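# Swing the cabinet door open to roughly ninety degrees

## Task

Pull or push the cabinet door open until it stands at roughly a right angle and stays there by itself, with the cabinet not shifted from its place and neither arm or hand in contact with it at the end.

## Robot and tools

Robot: two UR-type six-joint arms, left_arm and right_arm, each ending in a four-digit hand with sixteen motors (index, middle, ring fingers and a thumb). right_arm has a right hand; left_arm has its mirror image, a left hand. Bases stand near (-0.083, +0.558, 0) for left_arm and (+0.024, -0.442, 0) for right_arm. A camera stand sits behind the arms.

Frames. Scene frame: origin at table height midway between the arms, +x out over the table, +y toward left_arm, +z up. Results report each hand point's position (m), quaternion wxyz and velocities in this frame. The hand point sits just past the index and middle knuckles, out from the palm. Its own axes: +z runs along straight fingers toward the tips, +y points out of the palm face, +x runs across the palm away from the thumb on the right hand and toward the thumb on the left hand. A rigid mast near the wrist on the palm side can strike things.

The 48-number row (used by execute_actions and move). One flat list covering both arms, every value in [-1, 1], in this order: left_arm dx, dy, dz, rx, ry, rz; then the left hand's sixteen motor values; left current_limit, speed; then the same 24 for right_arm. Pose part: an offset, not a pose, measured from that arm's current Hand target along the Hand target's own axes. Scale: 1.0 equals 0.6 m for dx/dy/dz and 180 degrees for rx/ry/rz, which together form one rotation vector. Six zeros re-request the current Hand target. Motor order per hand: index_mcp, index_abd, index_pip, index_dip, middle_mcp, middle_abd, middle_pip, middle_dip, ring_mcp, ring_abd, ring_pip, ring_dip, thumb_cmc, thumb_axl, thumb_mcp, thumb_ipl. Each is an absolute goal angle scaled between the hinge's stops; moving toward -1 curls a finger toward the palm. Straight values: _mcp +0.75, _abd 0.00, _pip +0.58, _dip +0.70, thumb_cmc +0.71, thumb_axl +0.68, thumb_mcp +0.23, thumb_ipl +0.17. current_limit maps -1..+1 to 0..550 mA (minimum 11 mA); speed sets motor goal rate as (speed+1)/2 of 8.5 rad/s. Start values: current_limit +0.4, speed -0.6. Hand values are goals, so zero is not 'no change': to keep a hand as it is, resend its hand_goal, hand_current_limit and hand_speed.

Tools.
- execute_actions(actions, cameras): actions is a list of actions; each action is a list of up to 15 rows of 48 numbers, one row per 1/30 s step, the last row held to fill 15 steps. All rows in one action count from that action's starting Hand target, but each new action starts from the updated target, so repeating an offset keeps moving. An empty list returns state plus images.
- move(target, speed, blend, stop_force, zero, blocking, cameras): straight-line path of each hand point. target is one 48-number row or a list of up to 15 rows, all offsets counted from the same starting Hand targets. speed in m/s, 0.002 to 3.2 (default 0.25; rotation up to twice that in rad/s). blend in m rounds corners in a list. stop_force in N, 4 to 120, one value for both arms: ends an arm's path when its wrist sensor feels that much resistance; unreliable while the hand rotates, and omit it when backing away from something being pressed. zero (default true) re-zeros the sensor before the move. blocking=false returns early; not allowed with stop_force. Paths last 0.5 to 10 s and do not avoid obstacles. Result adds a 'move:' line: done, off_target, moving, held or fault, plus limits such as paced or held.
- wait(seconds 0 to 10), stop() to brake a running move, zoom_image(camera, region [x0,y0,x1,y1] pixels, max 504x504) on cam_high, cam_left_wrist or cam_right_wrist (each 896x504), zero_wrist_force(arm), read_manual(section) for licence text only, finished_scene() which ends the attempt permanently.

Results: Hand target (last commanded pose, the base for the next offsets), end_effector_position/quat, joint data, wrist force and torque along hand axes (a push reads as force from the surface into the arm), and per motor hand_goal, hand_measured, hand_current_ma, hand_state (moving, goal, blocked, overload). The hand may rest short of its Hand target; the next command asks for it again.

Cautions. Arms are stiff: commanding even slightly beyond a firm contact may trigger a fault. Net force near 150 N or joint torque at its limit stops that arm for 10 s. Motors drawing 495 mA or more for 5 s shut down. Hot motors (MOTOR HOT at 70 C) lock the arm at 85 C. Commanded orientation is clipped to 32 degrees from the measured one per step. A clearance check blocks arms from approaching each other, but fingers can still collide; any firm contact between the arms can fail the scene. Avoid paths near an arm's own base. Move gently: slams, hard hits, sharp pushes, knocking the cabinet over or dropping things off the table all cost or fail the scene. Before finishing, withdraw both hands clear of the door so it stays open unaided.

Each tool is called after "Emit:" by a JSON object that holds its "fn" and its "kwargs", one argument or row to a line.

## Session

Emit:
{"fn": "execute_actions", "kwargs": {
  "actions": []
}}

Scene clock: 0.00 s.
left_arm: end_effector_position=(+0.2929, +0.6179, +0.2552) hand_goal=(+0.754, +0.000, +0.576, +0.696, +0.754, +0.000, +0.576, +0.696, +0.754, +0.000, +0.576, +0.696, +0.714, +0.678, +0.226, +0.168) hand_measured=(+0.754, +0.000, +0.576, +0.696, +0.754, +0.000, +0.576, +0.696, +0.754, +0.000, +0.576, +0.696, +0.714, +0.678, +0.226, +0.168) hand_current_ma=(+0, +0, +0, +0, +0, +0, +0, +0, +0, +0, +0, +0, +0, +0, +0, +0) hand_state=(goal, goal, goal, goal, goal, goal, goal, goal, goal, goal, goal, goal, goal, goal, goal, goal) hand_current_limit=0.40 hand_speed=-0.60 end_effector_quat_wxyz=(-0.029, +0.561, -0.535, -0.631) | right_arm: end_effector_position=(+0.7182, -0.3782, +0.1546) hand_goal=(+0.754, +0.000, +0.576, +0.696, +0.754, +0.000, +0.576, +0.696, +0.754, +0.000, +0.576, +0.696, +0.714, +0.678, +0.226, +0.168) hand_measured=(+0.754, +0.000, +0.576, +0.696, +0.754, +0.000, +0.576, +0.696, +0.754, +0.000, +0.576, +0.696, +0.714, +0.678, +0.226, +0.168) hand_current_ma=(+0, +0, +0, +0, +0, +0, +0, +0, +0, +0, +0, +0, +0, +0, +0, +0) hand_state=(goal, goal, goal, goal, goal, goal, goal, goal, goal, goal, goal, goal, goal, goal, goal, goal) hand_current_limit=0.40 hand_speed=-0.60 end_effector_quat_wxyz=(-0.384, +0.903, +0.178, +0.074)
Joint positions: left_arm=[-0.465 -0.922 2.06 1.783 1.17 -0.768] | right_arm=[-0.354 -1.011 1.671 1.243 0.823 3.858]
Joint velocities: within noise
Joint torques (N m): no reading
Wrist force (N): no reading
Wrist torque (N m): no reading
Wrist force, peak (N): no reading
Hand target: left_arm +0.2929, +0.6179, +0.2552; -0.029, +0.561, -0.535, -0.631 | right_arm +0.7182, -0.3782, +0.1546; -0.384, +0.903, +0.178, +0.074

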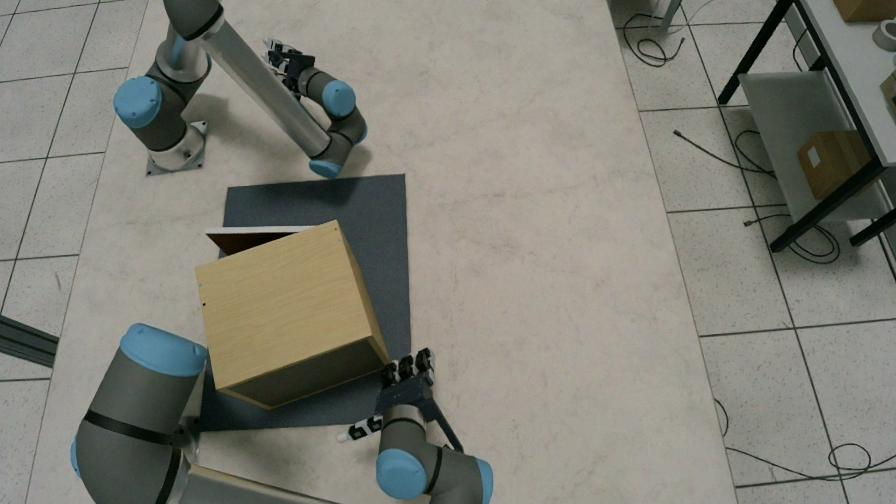

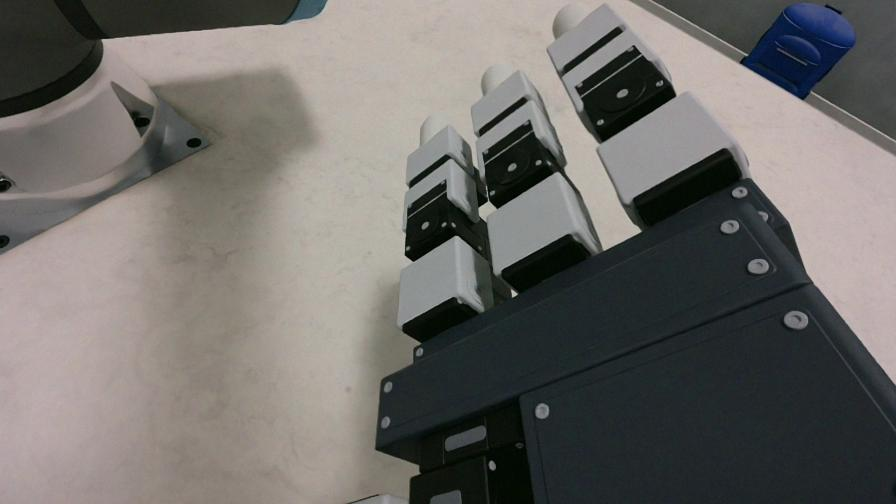

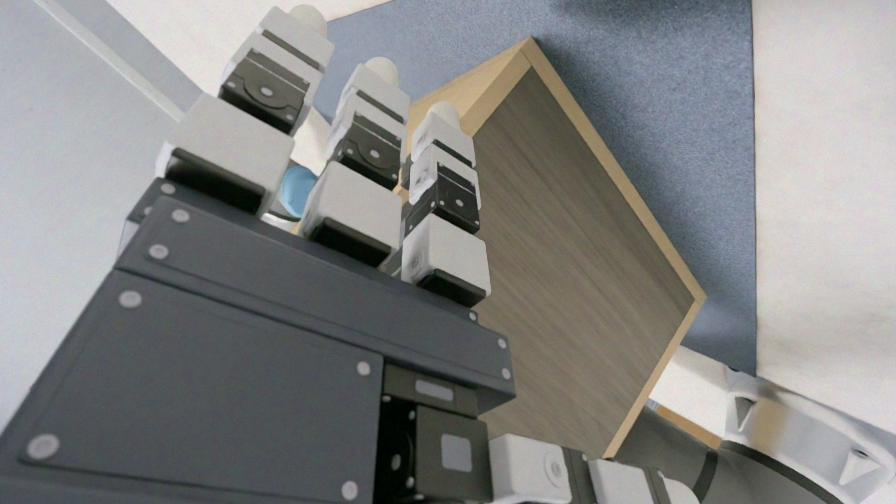

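Emit:
{"fn": "zoom_image", "kwargs": {
  "camera": "cam_high",
  "region": [170, 160, 430, 440]
}}

Emit:
{"fn": "zoom_image", "kwargs": {
  "camera": "cam_high",
  "region": [40, 0, 440, 504]
}}

Emit:
{"fn": "zoom_image", "kwargs": {
  "camera": "cam_right_wrist",
  "region": [400, 0, 896, 504]
}}

Scaled by 1.800 from the camera's 896x504 image, which has a finer 1280x720 frame.

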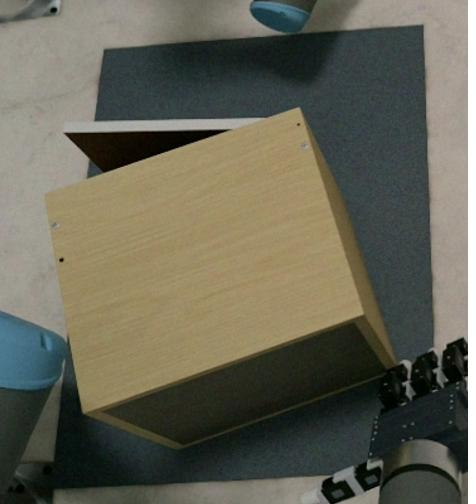

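Scaled by 1.000.

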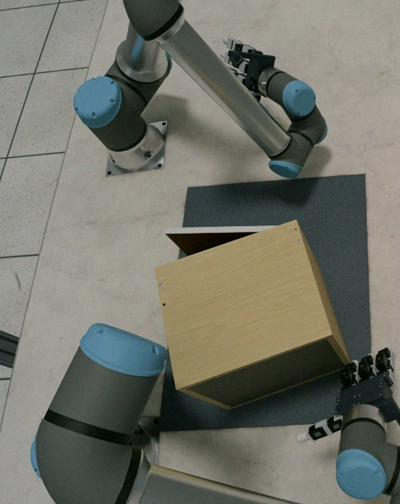

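Scaled by 1.000.

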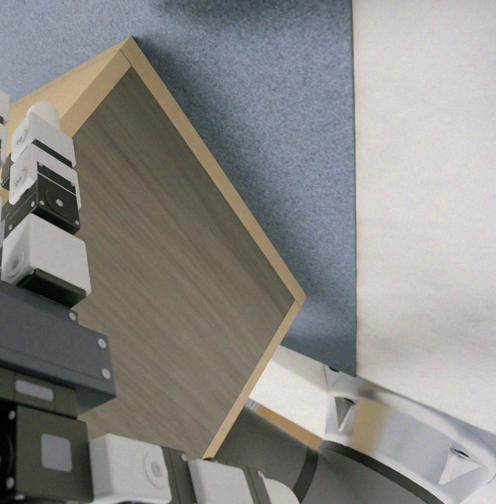

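Emit:
{"fn": "move", "kwargs": {
  "target": [0.0503,0.151,-0.9007,0.494,-0.042,0.491, 0.754,0,0.576,0.696, -0.479,0,-0.591,0.406, -0.479,0,-0.591,0.406, 0.714,0.678,0.226,0.168, 0.4,-0.6, -0.030,0.0715,-0.2725,0,0,0, 0.754,0,0.576,0.696,0.754,0,0.576,0.696,0.754,0,0.576,0.696,0.714,0.678,0.226,0.168,0.4,-0.6],
  "speed": 0.35,
  "cameras": ["all"]
}}

Scene clock: 192.03 s.
left_arm: end_effector_position=(+0.5905, +0.1802, +0.3998) hand_goal=(+0.754, +0.000, +0.576, +0.696, -0.478, +0.000, -0.590, +0.406, -0.478, +0.000, -0.590, +0.406, +0.714, +0.678, +0.226, +0.168) hand_measured=(+0.756, +0.000, +0.576, +0.696, -0.470, +0.000, -0.588, +0.408, -0.470, +0.000, -0.590, +0.408, +0.716, +0.678, +0.224, +0.168) hand_current_ma=(+1, +0, +0, +0, +12, +0, +1, +2, +11, +0, +1, +2, +2, -1, -3, +0) hand_state=(goal, goal, goal, goal, goal, goal, goal, goal, goal, goal, goal, goal, goal, goal, goal, goal) hand_current_limit=0.40 hand_speed=-0.60 end_effector_quat_wxyz=(+0.000, +0.130, +0.992, +0.000) | right_arm: end_effector_position=(+0.7181, -0.5284, +0.2345) hand_goal=(+0.754, +0.000, +0.576, +0.696, +0.754, +0.000, +0.576, +0.696, +0.754, +0.000, +0.576, +0.696, +0.714, +0.678, +0.226, +0.168) hand_measured=(+0.748, +0.000, +0.576, +0.696, +0.750, +0.000, +0.576, +0.696, +0.748, +0.000, +0.576, +0.696, +0.710, +0.678, +0.224, +0.168) hand_current_ma=(-4, +0, +0, +0, -3, +0, +0, +0, -4, +0, +0, +0, -2, +0, +0, +0) hand_state=(goal, goal, goal, goal, goal, goal, goal, goal, goal, goal, goal, goal, goal, goal, goal, goal) hand_current_limit=0.40 hand_speed=-0.60 end_effector_quat_wxyz=(-0.384, +0.903, +0.178, +0.074)
Joint positions: left_arm=[-0.886 -0.963 1.029 1.506 1.571 1.012] | right_arm=[-0.555 -1.041 1.588 1.513 0.904 3.615]
Joint torques (N m): left_arm=[-13.7 -102.68 -41.65 3.87 2.32 2.84] | right_arm=[17.69 -82.8 -22.1 2.18 -4.45 3.11]
Wrist force (N): left_arm=[-0.5 1.5 1.0] | right_arm=[-0.3 -0.4 -0.4]
Wrist torque (N m): left_arm=[0.13 -0.06 -0.01] | right_arm=[-0.14 0.04 -0.14]
Wrist force, peak (N): left_arm=[-0.4 -0.4 2.5] | right_arm=[-0.7 -0.2 -1.3]
Hand target: left_arm +0.5904, +0.1800, +0.3998; +0.000, +0.130, +0.992, +0.000 | right_arm +0.7181, -0.5283, +0.2345; -0.384, +0.903, +0.178, +0.074
Off the commanded pose: left_arm 0.000 m, 0 deg | right_arm 0.000 m, 0 deg.
move: done

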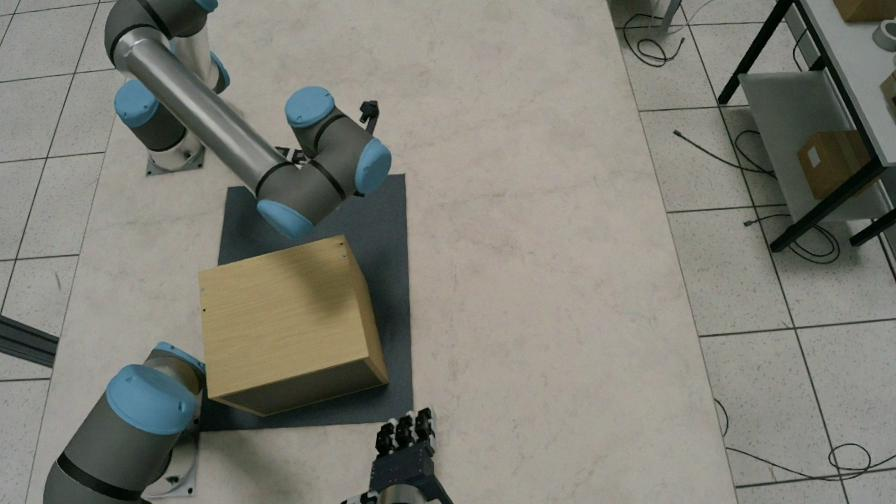

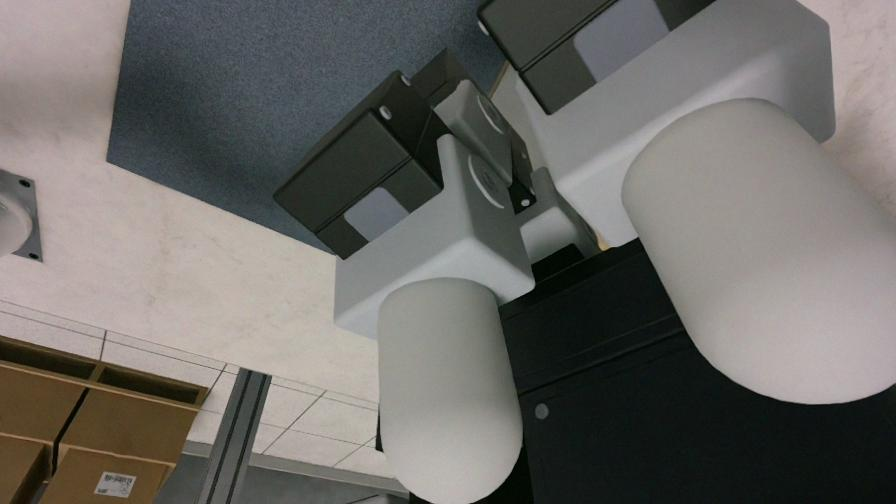

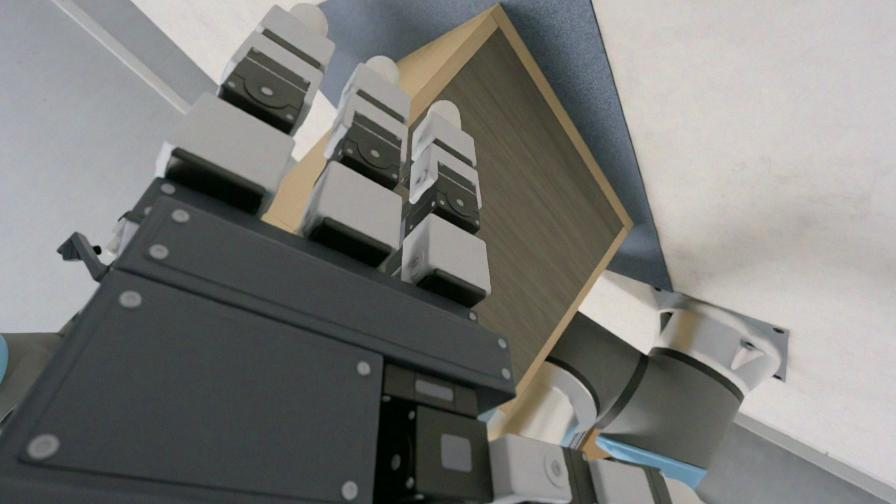

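Emit:
{"fn": "zoom_image", "kwargs": {
  "camera": "cam_high",
  "region": [170, 160, 430, 440]
}}

Emit:
{"fn": "zoom_image", "kwargs": {
  "camera": "cam_left_wrist",
  "region": [300, 0, 700, 300]
}}

Scaled by 1.800 from the camera's 896x504 image, which has a finer 1280x720 frame.

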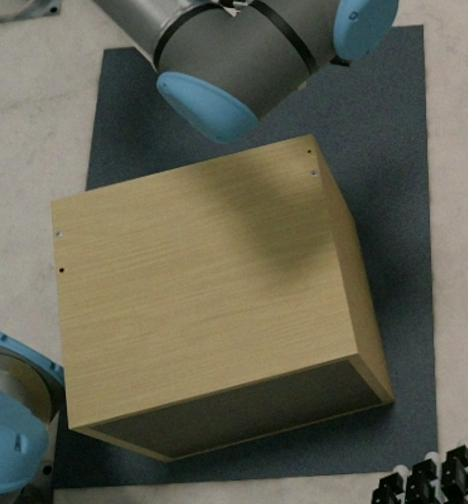

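Scaled by 1.260 from the camera's 896x504 image, which has a finer 1280x720 frame.

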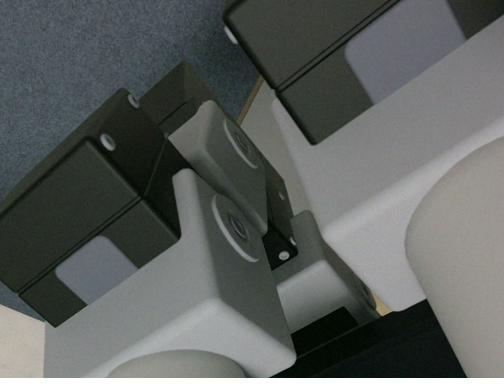

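Emit:
{"fn": "move", "kwargs": {
  "target": [0.060,0.225,-0.167,0,0,0, 0.754,0,0.576,0.696, 0.754,0,0.576,0.696, 0.754,0,0.576,0.696, 0.714,0.678,0.226,0.168, 0.4,-0.4, 0,0,0,0,0,0, 0.754,0,0.576,0.696,0.754,0,0.576,0.696,0.754,0,0.576,0.696,0.714,0.678,0.226,0.168,0.4,-0.6],
  "speed": 0.25,
  "cameras": ["all"]
}}

Scene clock: 236.17 s.
left_arm: end_effector_position=(+0.5905, +0.3197, +0.4999) hand_goal=(+0.754, +0.000, +0.576, +0.696, +0.754, +0.000, +0.576, +0.696, +0.754, +0.000, +0.576, +0.696, +0.714, +0.678, +0.226, +0.168) hand_measured=(+0.754, +0.000, +0.576, +0.696, +0.750, +0.000, +0.574, +0.694, +0.750, +0.000, +0.574, +0.694, +0.716, +0.678, +0.224, +0.168) hand_current_ma=(+0, +0, +0, +0, -4, +0, -2, -2, -4, +0, -2, -2, +1, -1, -4, +0) hand_state=(goal, goal, goal, goal, goal, goal, goal, goal, goal, goal, goal, goal, goal, goal, goal, goal) hand_current_limit=0.40 hand_speed=-0.40 end_effector_quat_wxyz=(+0.000, +0.130, +0.992, +0.000) | right_arm: end_effector_position=(+0.7181, -0.5283, +0.2345) hand_goal=(+0.754, +0.000, +0.576, +0.696, +0.754, +0.000, +0.576, +0.696, +0.754, +0.000, +0.576, +0.696, +0.714, +0.678, +0.226, +0.168) hand_measured=(+0.748, +0.000, +0.576, +0.696, +0.750, +0.000, +0.576, +0.696, +0.748, +0.000, +0.576, +0.696, +0.710, +0.678, +0.224, +0.168) hand_current_ma=(-4, +0, +0, +0, -3, +0, +0, +0, -4, +0, +0, +0, -2, +0, +0, +0) hand_state=(goal, goal, goal, goal, goal, goal, goal, goal, goal, goal, goal, goal, goal, goal, goal, goal) hand_current_limit=0.40 hand_speed=-0.60 end_effector_quat_wxyz=(-0.384, +0.903, +0.178, +0.074)
Joint positions: left_arm=[-0.753 -1.102 1.069 1.605 1.571 1.146] | right_arm=[-0.555 -1.041 1.588 1.513 0.904 3.615]
Joint torques (N m): left_arm=[13.01 -92.49 -54.38 3.35 2.48 -2.13] | right_arm=[16.14 -69.09 -21.94 2.39 -5.27 3.04]
Wrist force (N): left_arm=[-0.8 1.8 0.7] | right_arm=[-0.5 -0.4 -0.5]
Wrist torque (N m): left_arm=[0.05 -0.01 -0.08] | right_arm=[-0.14 0.08 -0.19]
Wrist force, peak (N): left_arm=[-0.1 3.9 -0.9] | right_arm=[-0.7 -1.0 -0.9]
Hand target: left_arm +0.5905, +0.3198, +0.5000; +0.000, +0.130, +0.992, +0.000 | right_arm +0.7181, -0.5283, +0.2345; -0.384, +0.903, +0.178, +0.074
Off the commanded pose: left_arm 0.000 m, 0 deg | right_arm 0.000 m, 0 deg.
move: done

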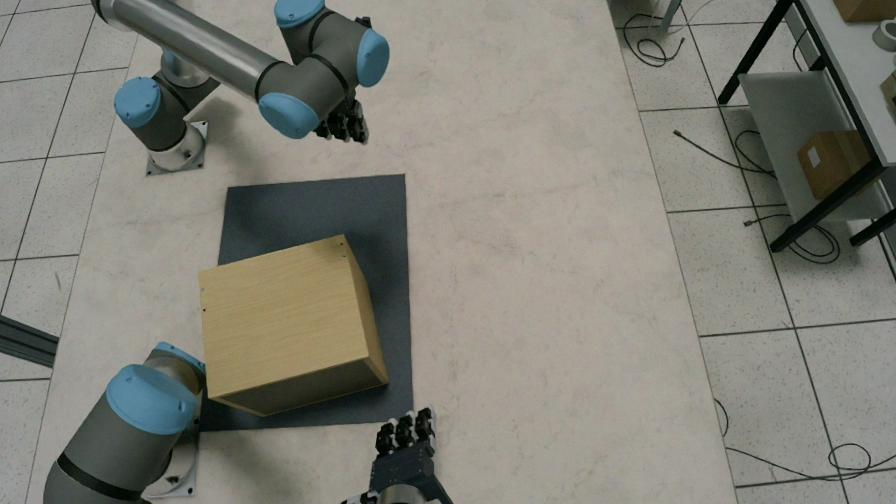

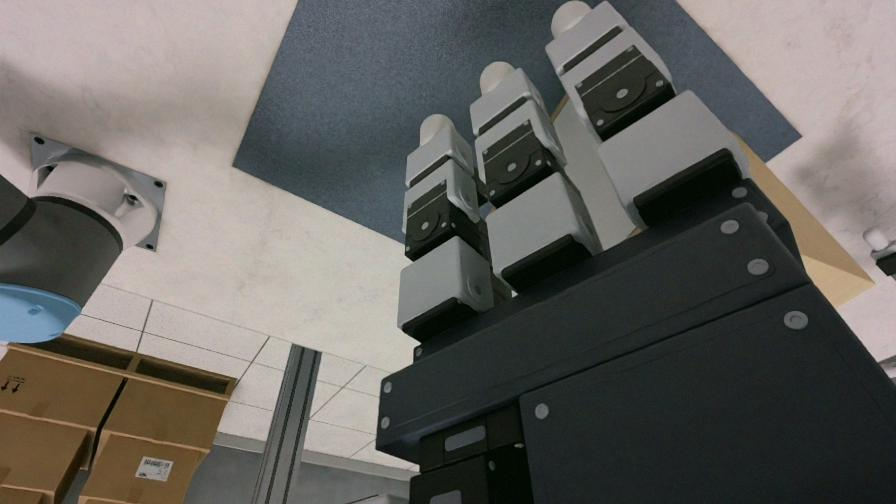

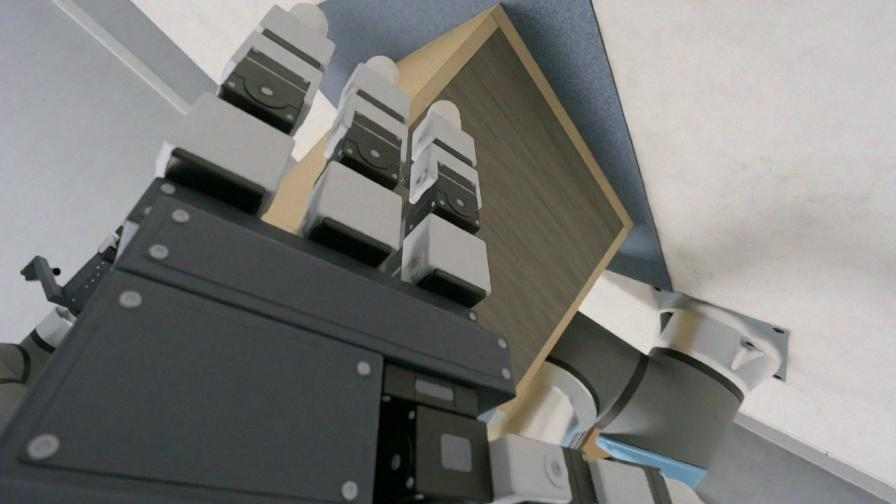

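Emit:
{"fn": "move", "kwargs": {
  "target": [0.202,-0.02,0.25,0,0,-0.333, 0.754,0,0.576,0.696, 0.754,0,0.576,0.696, 0.754,0,0.576,0.696, 0.714,0.678,0.226,0.168, 0.4,-0.4, 0,0,0,0,0,0, 0.754,0,0.576,0.696,0.754,0,0.576,0.696,0.754,0,0.576,0.696,0.714,0.678,0.226,0.168,0.4,-0.6],
  "speed": 0.35,
  "cameras": ["all"]
}}

Scene clock: 254.57 s.
left_arm: end_effector_position=(+0.4702, +0.3395, +0.3502) hand_goal=(+0.754, +0.000, +0.576, +0.696, +0.754, +0.000, +0.576, +0.696, +0.754, +0.000, +0.576, +0.696, +0.714, +0.678, +0.226, +0.168) hand_measured=(+0.754, +0.000, +0.576, +0.696, +0.750, +0.000, +0.574, +0.694, +0.750, +0.000, +0.574, +0.694, +0.716, +0.678, +0.224, +0.168) hand_current_ma=(+0, +0, +0, +0, -4, +0, -2, -2, -4, +0, -2, -2, +1, -1, -4, +0) hand_state=(goal, goal, goal, goal, goal, goal, goal, goal, goal, goal, goal, goal, goal, goal, goal, goal) hand_current_limit=0.40 hand_speed=-0.40 end_effector_quat_wxyz=(+0.000, -0.383, +0.924, +0.000) | right_arm: end_effector_position=(+0.7181, -0.5283, +0.2345) hand_goal=(+0.754, +0.000, +0.576, +0.696, +0.754, +0.000, +0.576, +0.696, +0.754, +0.000, +0.576, +0.696, +0.714, +0.678, +0.226, +0.168) hand_measured=(+0.748, +0.000, +0.576, +0.696, +0.750, +0.000, +0.576, +0.696, +0.748, +0.000, +0.576, +0.696, +0.710, +0.678, +0.224, +0.168) hand_current_ma=(-4, +0, +0, +0, -3, +0, +0, +0, -4, +0, +0, +0, -2, +0, +0, +0) hand_state=(goal, goal, goal, goal, goal, goal, goal, goal, goal, goal, goal, goal, goal, goal, goal, goal) hand_current_limit=0.40 hand_speed=-0.60 end_effector_quat_wxyz=(-0.384, +0.903, +0.178, +0.074)
Joint positions: left_arm=[-0.72 -1.189 1.459 1.301 1.571 0.133] | right_arm=[-0.555 -1.041 1.588 1.513 0.904 3.615]
Joint torques (N m): left_arm=[-12.25 -60.23 -46 3.35 -0.74 -3.82] | right_arm=[16.13 -66.08 -23.73 2.09 -5.33 3.31]
Wrist force (N): left_arm=[-0.3 1.5 0.6] | right_arm=[-0.6 -0.5 -0.4]
Wrist torque (N m): left_arm=[0.00 -0.07 -0.19] | right_arm=[-0.15 0.10 -0.20]
Wrist force, peak (N): left_arm=[-0.5 2.1 1.6] | right_arm=[-0.6 -0.6 -1.2]
Hand target: left_arm +0.4702, +0.3394, +0.3501; +0.000, -0.383, +0.924, +0.000 | right_arm +0.7181, -0.5283, +0.2345; -0.384, +0.903, +0.178, +0.074
Off the commanded pose: left_arm 0.000 m, 0 deg | right_arm 0.000 m, 0 deg.
move: done

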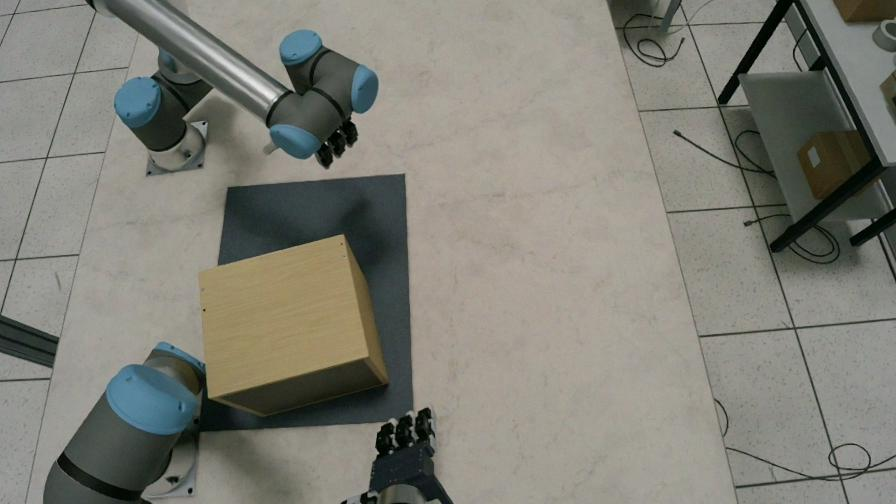

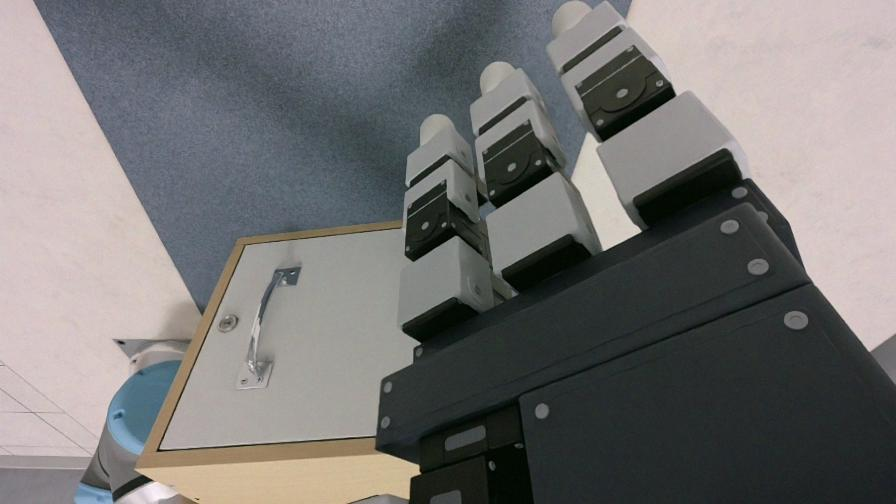

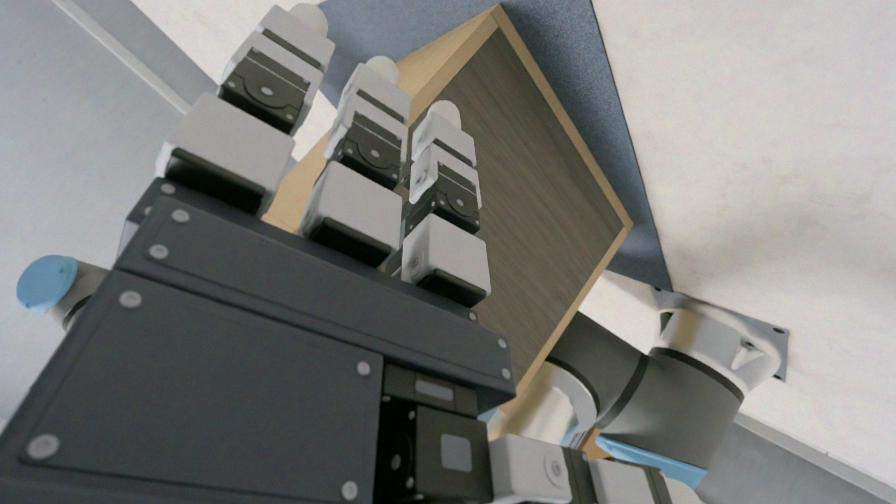

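Emit:
{"fn": "zoom_image", "kwargs": {
  "camera": "cam_left_wrist",
  "region": [130, 210, 430, 410]
}}

Scaled by 1.680 from the camera's 896x504 image, which has a finer 1280x720 frame.

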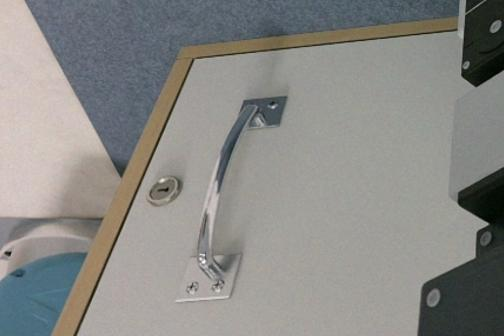

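Emit:
{"fn": "move", "kwargs": {
  "target": [0.295,0.059,0.15,0,0,0, 0.754,0,0.576,0.696, 0.754,0,0.576,0.696, 0.754,0,0.576,0.696, 0.714,0.678,0.226,0.168, 0.4,-0.4, 0,0,0,0,0,0, 0.754,0,0.576,0.696,0.754,0,0.576,0.696,0.754,0,0.576,0.696,0.714,0.678,0.226,0.168,0.4,-0.6],
  "speed": 0.25,
  "cameras": ["cam_left_wrist", "cam_high"]
}}

Emit:
{"fn": "zoom_image", "kwargs": {
  "camera": "cam_left_wrist",
  "region": [200, 100, 600, 450]
}}

Scene clock: 515.13 s.
left_arm: end_effector_position=(+0.3200, +0.2393, +0.2603) hand_goal=(+0.754, +0.000, +0.576, +0.696, +0.754, +0.000, +0.576, +0.696, +0.754, +0.000, +0.576, +0.696, +0.714, +0.678, +0.226, +0.168) hand_measured=(+0.754, +0.000, +0.576, +0.696, +0.750, +0.000, +0.574, +0.694, +0.750, +0.000, +0.574, +0.694, +0.716, +0.678, +0.224, +0.168) hand_current_ma=(+0, +0, +0, +0, -4, +0, -2, -2, -4, +0, -2, -2, +1, -1, -4, +0) hand_state=(goal, goal, goal, goal, goal, goal, goal, goal, goal, goal, goal, goal, goal, goal, goal, goal) hand_current_limit=0.40 hand_speed=-0.40 end_effector_quat_wxyz=(+0.000, -0.383, +0.924, +0.000) | right_arm: end_effector_position=(+0.7181, -0.5283, +0.2345) hand_goal=(+0.754, +0.000, +0.576, +0.696, +0.754, +0.000, +0.576, +0.696, +0.754, +0.000, +0.576, +0.696, +0.714, +0.678, +0.226, +0.168) hand_measured=(+0.748, +0.000, +0.576, +0.696, +0.750, +0.000, +0.576, +0.696, +0.748, +0.000, +0.576, +0.696, +0.710, +0.678, +0.224, +0.168) hand_current_ma=(-4, +0, +0, +0, -3, +0, +0, +0, -4, +0, +0, +0, -2, +0, +0, +0) hand_state=(goal, goal, goal, goal, goal, goal, goal, goal, goal, goal, goal, goal, goal, goal, goal, goal) hand_current_limit=0.40 hand_speed=-0.60 end_effector_quat_wxyz=(-0.384, +0.903, +0.178, +0.074)
Joint positions: left_arm=[-1.009 -1.264 1.732 1.103 1.571 -0.156] | right_arm=[-0.555 -1.041 1.588 1.513 0.904 3.615]
Joint torques (N m): left_arm=[-11.59 -48.93 -38.57 2.82 -1.13 -2.32] | right_arm=[16.02 -67.96 -23.35 2.32 -4.87 3.04]
Wrist force (N): left_arm=[-0.6 1.2 0.7] | right_arm=[-0.4 -0.8 -0.6]
Wrist torque (N m): left_arm=[-0.02 -0.04 -0.16] | right_arm=[-0.18 0.07 -0.18]
Wrist force, peak (N): left_arm=[1.8 1.7 1.7] | right_arm=[-0.5 -1.1 -0.9]
Hand target: left_arm +0.3200, +0.2393, +0.2602; +0.000, -0.383, +0.924, +0.000 | right_arm +0.7181, -0.5283, +0.2345; -0.384, +0.903, +0.178, +0.074
Off the commanded pose: left_arm 0.000 m, 0 deg | right_arm 0.000 m, 0 deg.
move: done
Images, in order (width x height): cam_high 896x504, cam_left_wrist 896x504.

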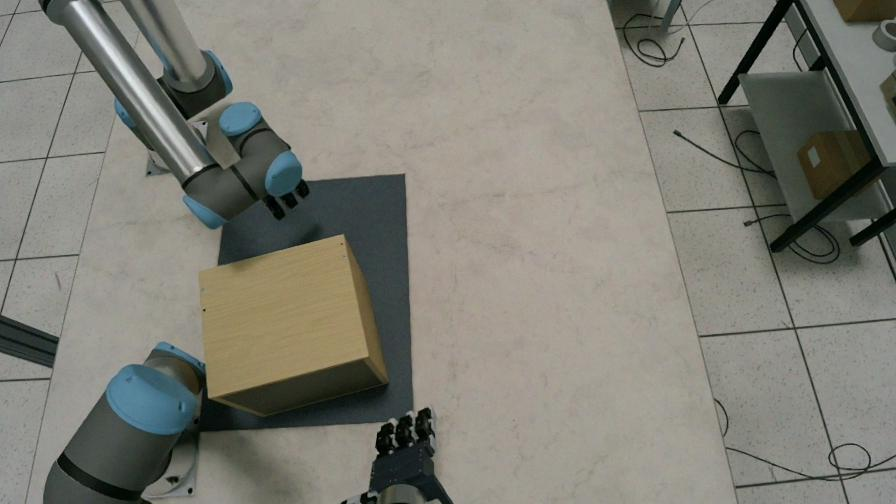

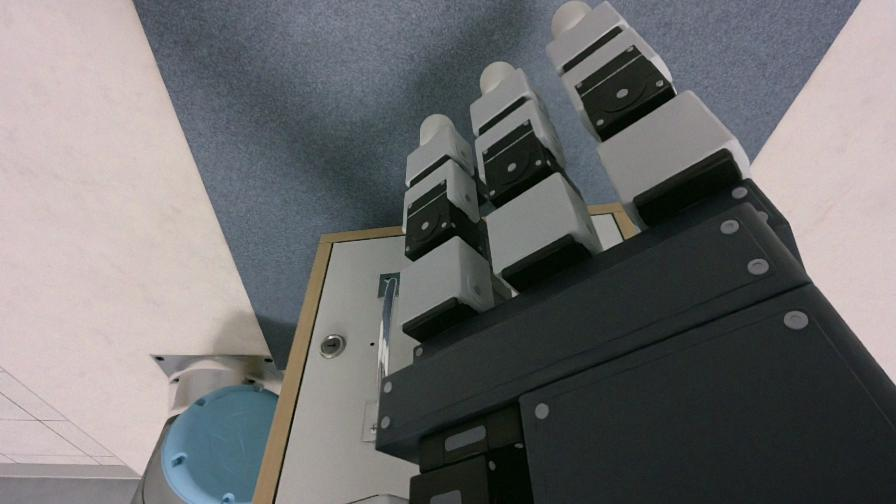

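Scaled by 1.260 from the camera's 896x504 image, which has a finer 1280x720 frame.

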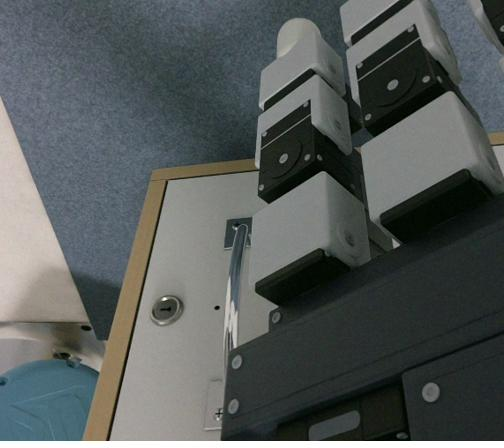

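Emit:
{"fn": "zoom_image", "kwargs": {
  "camera": "cam_left_wrist",
  "region": [560, 140, 720, 260]
}}

Emit:
{"fn": "zoom_image", "kwargs": {
  "camera": "cam_left_wrist",
  "region": [300, 210, 460, 330]
}}

Emit:
{"fn": "zoom_image", "kwargs": {
  "camera": "cam_left_wrist",
  "region": [300, 330, 460, 450]
}}

Scaled by 3.150 from the camera's 896x504 image, which has a finer 1280x720 frame.

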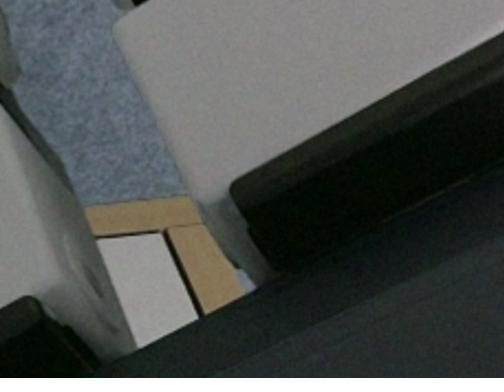

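Scaled by 3.150 from the camera's 896x504 image, which has a finer 1280x720 frame.

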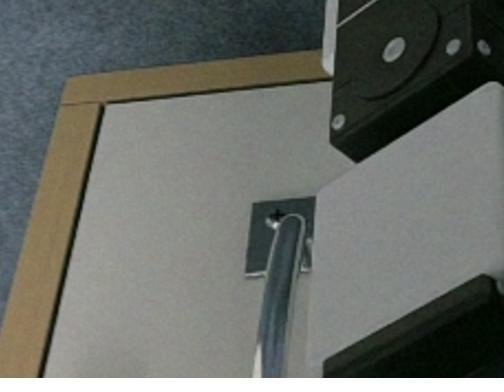

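Scaled by 3.150 from the camera's 896x504 image, which has a finer 1280x720 frame.

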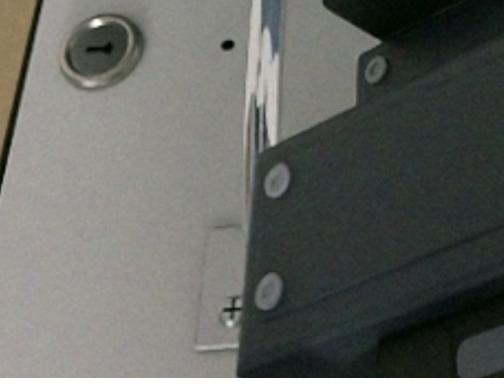

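Emit:
{"fn": "move", "kwargs": {
  "target": [
    [-0.0718,-0.1638,-0.1667,0,0,-0.6472, 0.205,0,-0.153,0.333, 0.205,0,-0.153,0.333, -0.479,0,-0.591,0.406, -0.571,0.678,0.112,0.168, 0.4,-0.4, 0,0,0,0,0,0, 0.754,0,0.576,0.696,0.754,0,0.576,0.696,0.754,0,0.576,0.696,0.714,0.678,0.226,0.168,0.4,-0.6],
    [-0.0008,-0.2348,0.0667,0.4904,0.3037,-0.4904, 0.205,0,-0.153,0.333, 0.205,0,-0.153,0.333, -0.479,0,-0.591,0.406, -0.571,0.678,0.112,0.168, 0.4,-0.4, 0,0,0,0,0,0, 0.754,0,0.576,0.696,0.754,0,0.576,0.696,0.754,0,0.576,0.696,0.714,0.678,0.226,0.168,0.4,-0.6]
  ],
  "speed": 0.35,
  "blend": 0.02,
  "cameras": ["all"]
}}

Scene clock: 702.80 s.
left_arm: end_effector_position=(+0.4199, +0.1400, +0.2202) hand_goal=(+0.206, +0.000, -0.152, +0.334, +0.206, +0.000, -0.152, +0.334, -0.478, +0.000, -0.590, +0.406, -0.570, +0.678, +0.112, +0.168) hand_measured=(+0.208, +0.000, -0.150, +0.336, +0.208, +0.000, -0.148, +0.336, -0.476, +0.000, -0.588, +0.408, -0.576, +0.678, +0.110, +0.168) hand_current_ma=(+2, +0, +3, +2, +3, +0, +3, +2, +3, +0, +2, +2, -9, -1, -3, +0) hand_state=(goal, goal, goal, goal, goal, goal, goal, goal, goal, goal, goal, goal, goal, goal, goal, goal) hand_current_limit=0.40 hand_speed=-0.40 end_effector_quat_wxyz=(+0.114, +0.698, -0.114, +0.698) | right_arm: end_effector_position=(+0.7181, -0.5283, +0.2345) hand_goal=(+0.754, +0.000, +0.576, +0.696, +0.754, +0.000, +0.576, +0.696, +0.754, +0.000, +0.576, +0.696, +0.714, +0.678, +0.226, +0.168) hand_measured=(+0.748, +0.000, +0.576, +0.696, +0.750, +0.000, +0.576, +0.696, +0.748, +0.000, +0.576, +0.696, +0.710, +0.678, +0.224, +0.168) hand_current_ma=(-4, +0, +0, +0, -3, +0, +0, +0, -4, +0, +0, +0, -2, +0, +0, +0) hand_state=(goal, goal, goal, goal, goal, goal, goal, goal, goal, goal, goal, goal, goal, goal, goal, goal) hand_current_limit=0.40 hand_speed=-0.60 end_effector_quat_wxyz=(-0.384, +0.903, +0.178, +0.074)
Joint positions: left_arm=[-1.244 -1.514 2.495 -0.98 0.718 -1.572] | right_arm=[-0.555 -1.041 1.588 1.513 0.904 3.615]
Joint torques (N m): left_arm=[-8.51 -22.86 -33.95 -3.97 -1.07 2.78] | right_arm=[15.6 -65.09 -23.17 2.92 -4.88 2.54]
Wrist force (N): left_arm=[-2.3 2.1 -1.4] | right_arm=[-0.6 -0.8 -0.4]
Wrist torque (N m): left_arm=[0.31 -0.06 -0.06] | right_arm=[-0.18 0.09 -0.20]
Wrist force, peak (N): left_arm=[-3.4 2.5 -1.1] | right_arm=[-0.6 -1.2 -0.9]
Hand target: left_arm +0.4199, +0.1400, +0.2201; +0.114, +0.698, -0.114, +0.698 | right_arm +0.7181, -0.5283, +0.2345; -0.384, +0.903, +0.178, +0.074
Off the commanded pose: left_arm 0.000 m, 0 deg | right_arm 0.000 m, 0 deg.
move: done

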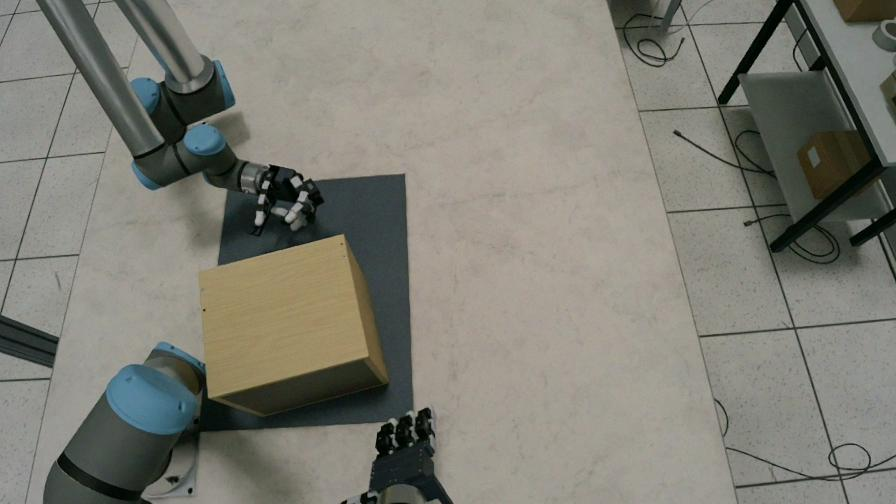

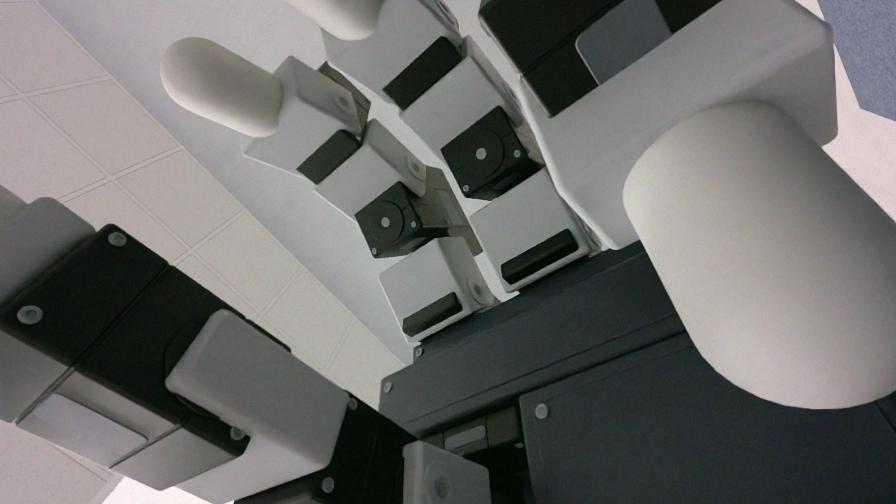

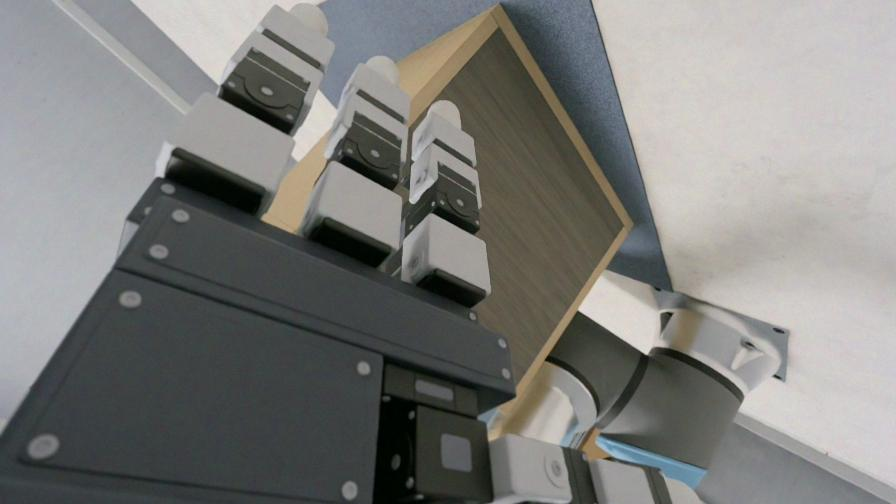

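Emit:
{"fn": "move", "kwargs": {
  "target": [-0.1002,0.2007,-0.053,0,0,0, 0.205,0,-0.153,0.333, 0.205,0,-0.153,0.333, -0.479,0,-0.591,0.406, -0.571,0.678,0.112,0.168, 0.4,-0.4, 0,0,0,0,0,0, 0.754,0,0.576,0.696,0.754,0,0.576,0.696,0.754,0,0.576,0.696,0.714,0.678,0.226,0.168,0.4,-0.6],
  "speed": 0.12,
  "stop_force": 10,
  "cameras": ["cam_high","cam_left_wrist"]
}}

Emit:
{"fn": "zoom_image", "kwargs": {
  "camera": "cam_high",
  "region": [170, 120, 430, 300]
}}

Scene clock: 717.13 s.
left_arm: end_effector_position=(+0.3514, +0.0359, +0.1601) hand_goal=(+0.206, +0.000, -0.152, +0.334, +0.206, +0.000, -0.152, +0.334, -0.478, +0.000, -0.590, +0.406, -0.570, +0.678, +0.112, +0.168) hand_measured=(+0.208, +0.000, -0.150, +0.336, +0.208, +0.000, -0.150, +0.336, -0.476, +0.000, -0.588, +0.408, -0.576, +0.678, +0.110, +0.168) hand_current_ma=(+1, +0, +3, +2, +2, +0, +3, +2, +3, +0, +2, +2, -9, -1, -2, +0) hand_state=(goal, goal, goal, goal, goal, goal, goal, goal, goal, goal, goal, goal, goal, goal, goal, goal) hand_current_limit=0.40 hand_speed=-0.40 end_effector_quat_wxyz=(+0.114, +0.698, -0.114, +0.698) | right_arm: end_effector_position=(+0.7181, -0.5283, +0.2345) hand_goal=(+0.754, +0.000, +0.576, +0.696, +0.754, +0.000, +0.576, +0.696, +0.754, +0.000, +0.576, +0.696, +0.714, +0.678, +0.226, +0.168) hand_measured=(+0.748, +0.000, +0.576, +0.696, +0.750, +0.000, +0.576, +0.696, +0.748, +0.000, +0.576, +0.696, +0.710, +0.678, +0.224, +0.168) hand_current_ma=(-4, +0, +0, +0, -3, +0, +0, +0, -4, +0, +0, +0, -2, +0, +0, +0) hand_state=(goal, goal, goal, goal, goal, goal, goal, goal, goal, goal, goal, goal, goal, goal, goal, goal) hand_current_limit=0.40 hand_speed=-0.60 end_effector_quat_wxyz=(-0.384, +0.903, +0.178, +0.074)
Joint positions: left_arm=[-1.496 -1.325 2.457 -1.131 0.466 -1.572] | right_arm=[-0.555 -1.041 1.588 1.513 0.904 3.615]
Joint torques (N m): left_arm=[-11.32 -30.36 -7.26 0.71 -1.72 2.41] | right_arm=[16.57 -66.08 -23.63 2.67 -5.18 2.77]
Wrist force (N): left_arm=[-2.0 2.1 -1.2] | right_arm=[-0.3 -0.4 -0.7]
Wrist torque (N m): left_arm=[0.25 -0.11 -0.03] | right_arm=[-0.12 0.06 -0.17]
Wrist force, peak (N): left_arm=[-3.0 3.4 -1.5] | right_arm=[-0.7 -0.7 -1.0]
Hand target: left_arm +0.3514, +0.0359, +0.1601; +0.114, +0.698, -0.114, +0.698 | right_arm +0.7181, -0.5283, +0.2345; -0.384, +0.903, +0.178, +0.074
Off the commanded pose: left_arm 0.000 m, 0 deg | right_arm 0.000 m, 0 deg.
move: done
Images, in order (width x height): cam_high 896x504, cam_left_wrist 896x504.

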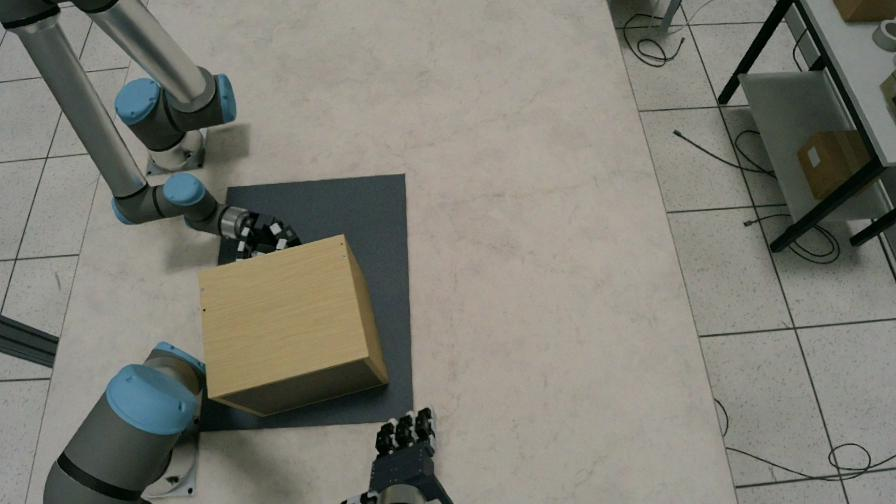

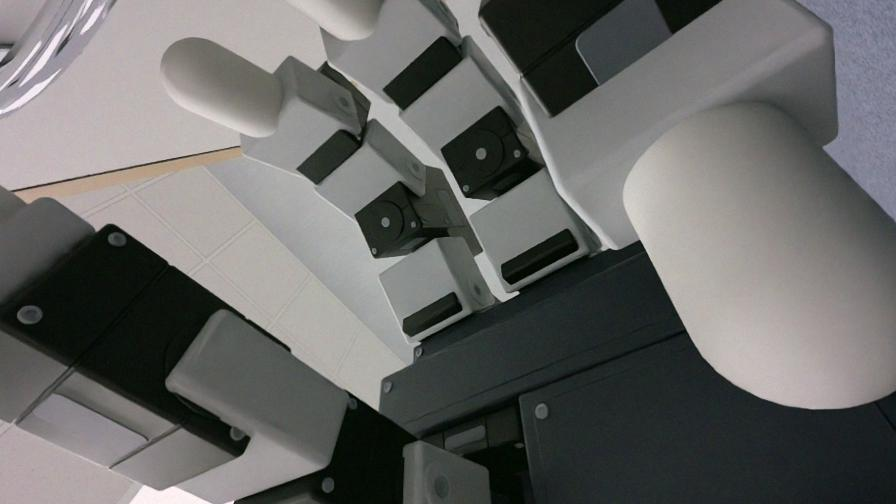

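Scaled by 1.938 from the camera's 896x504 image, which has a finer 1280x720 frame.

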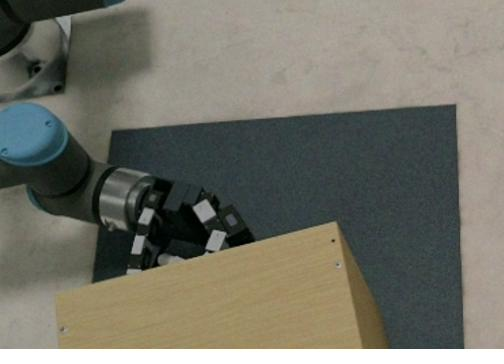

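Emit:
{"fn": "zoom_image", "kwargs": {
  "camera": "cam_left_wrist",
  "region": [0, 0, 340, 200]
}}

Scaled by 1.482 from the camera's 896x504 image, which has a finer 1280x720 frame.

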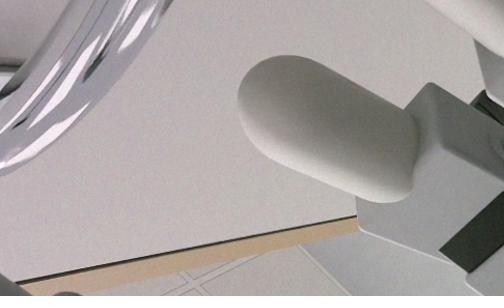

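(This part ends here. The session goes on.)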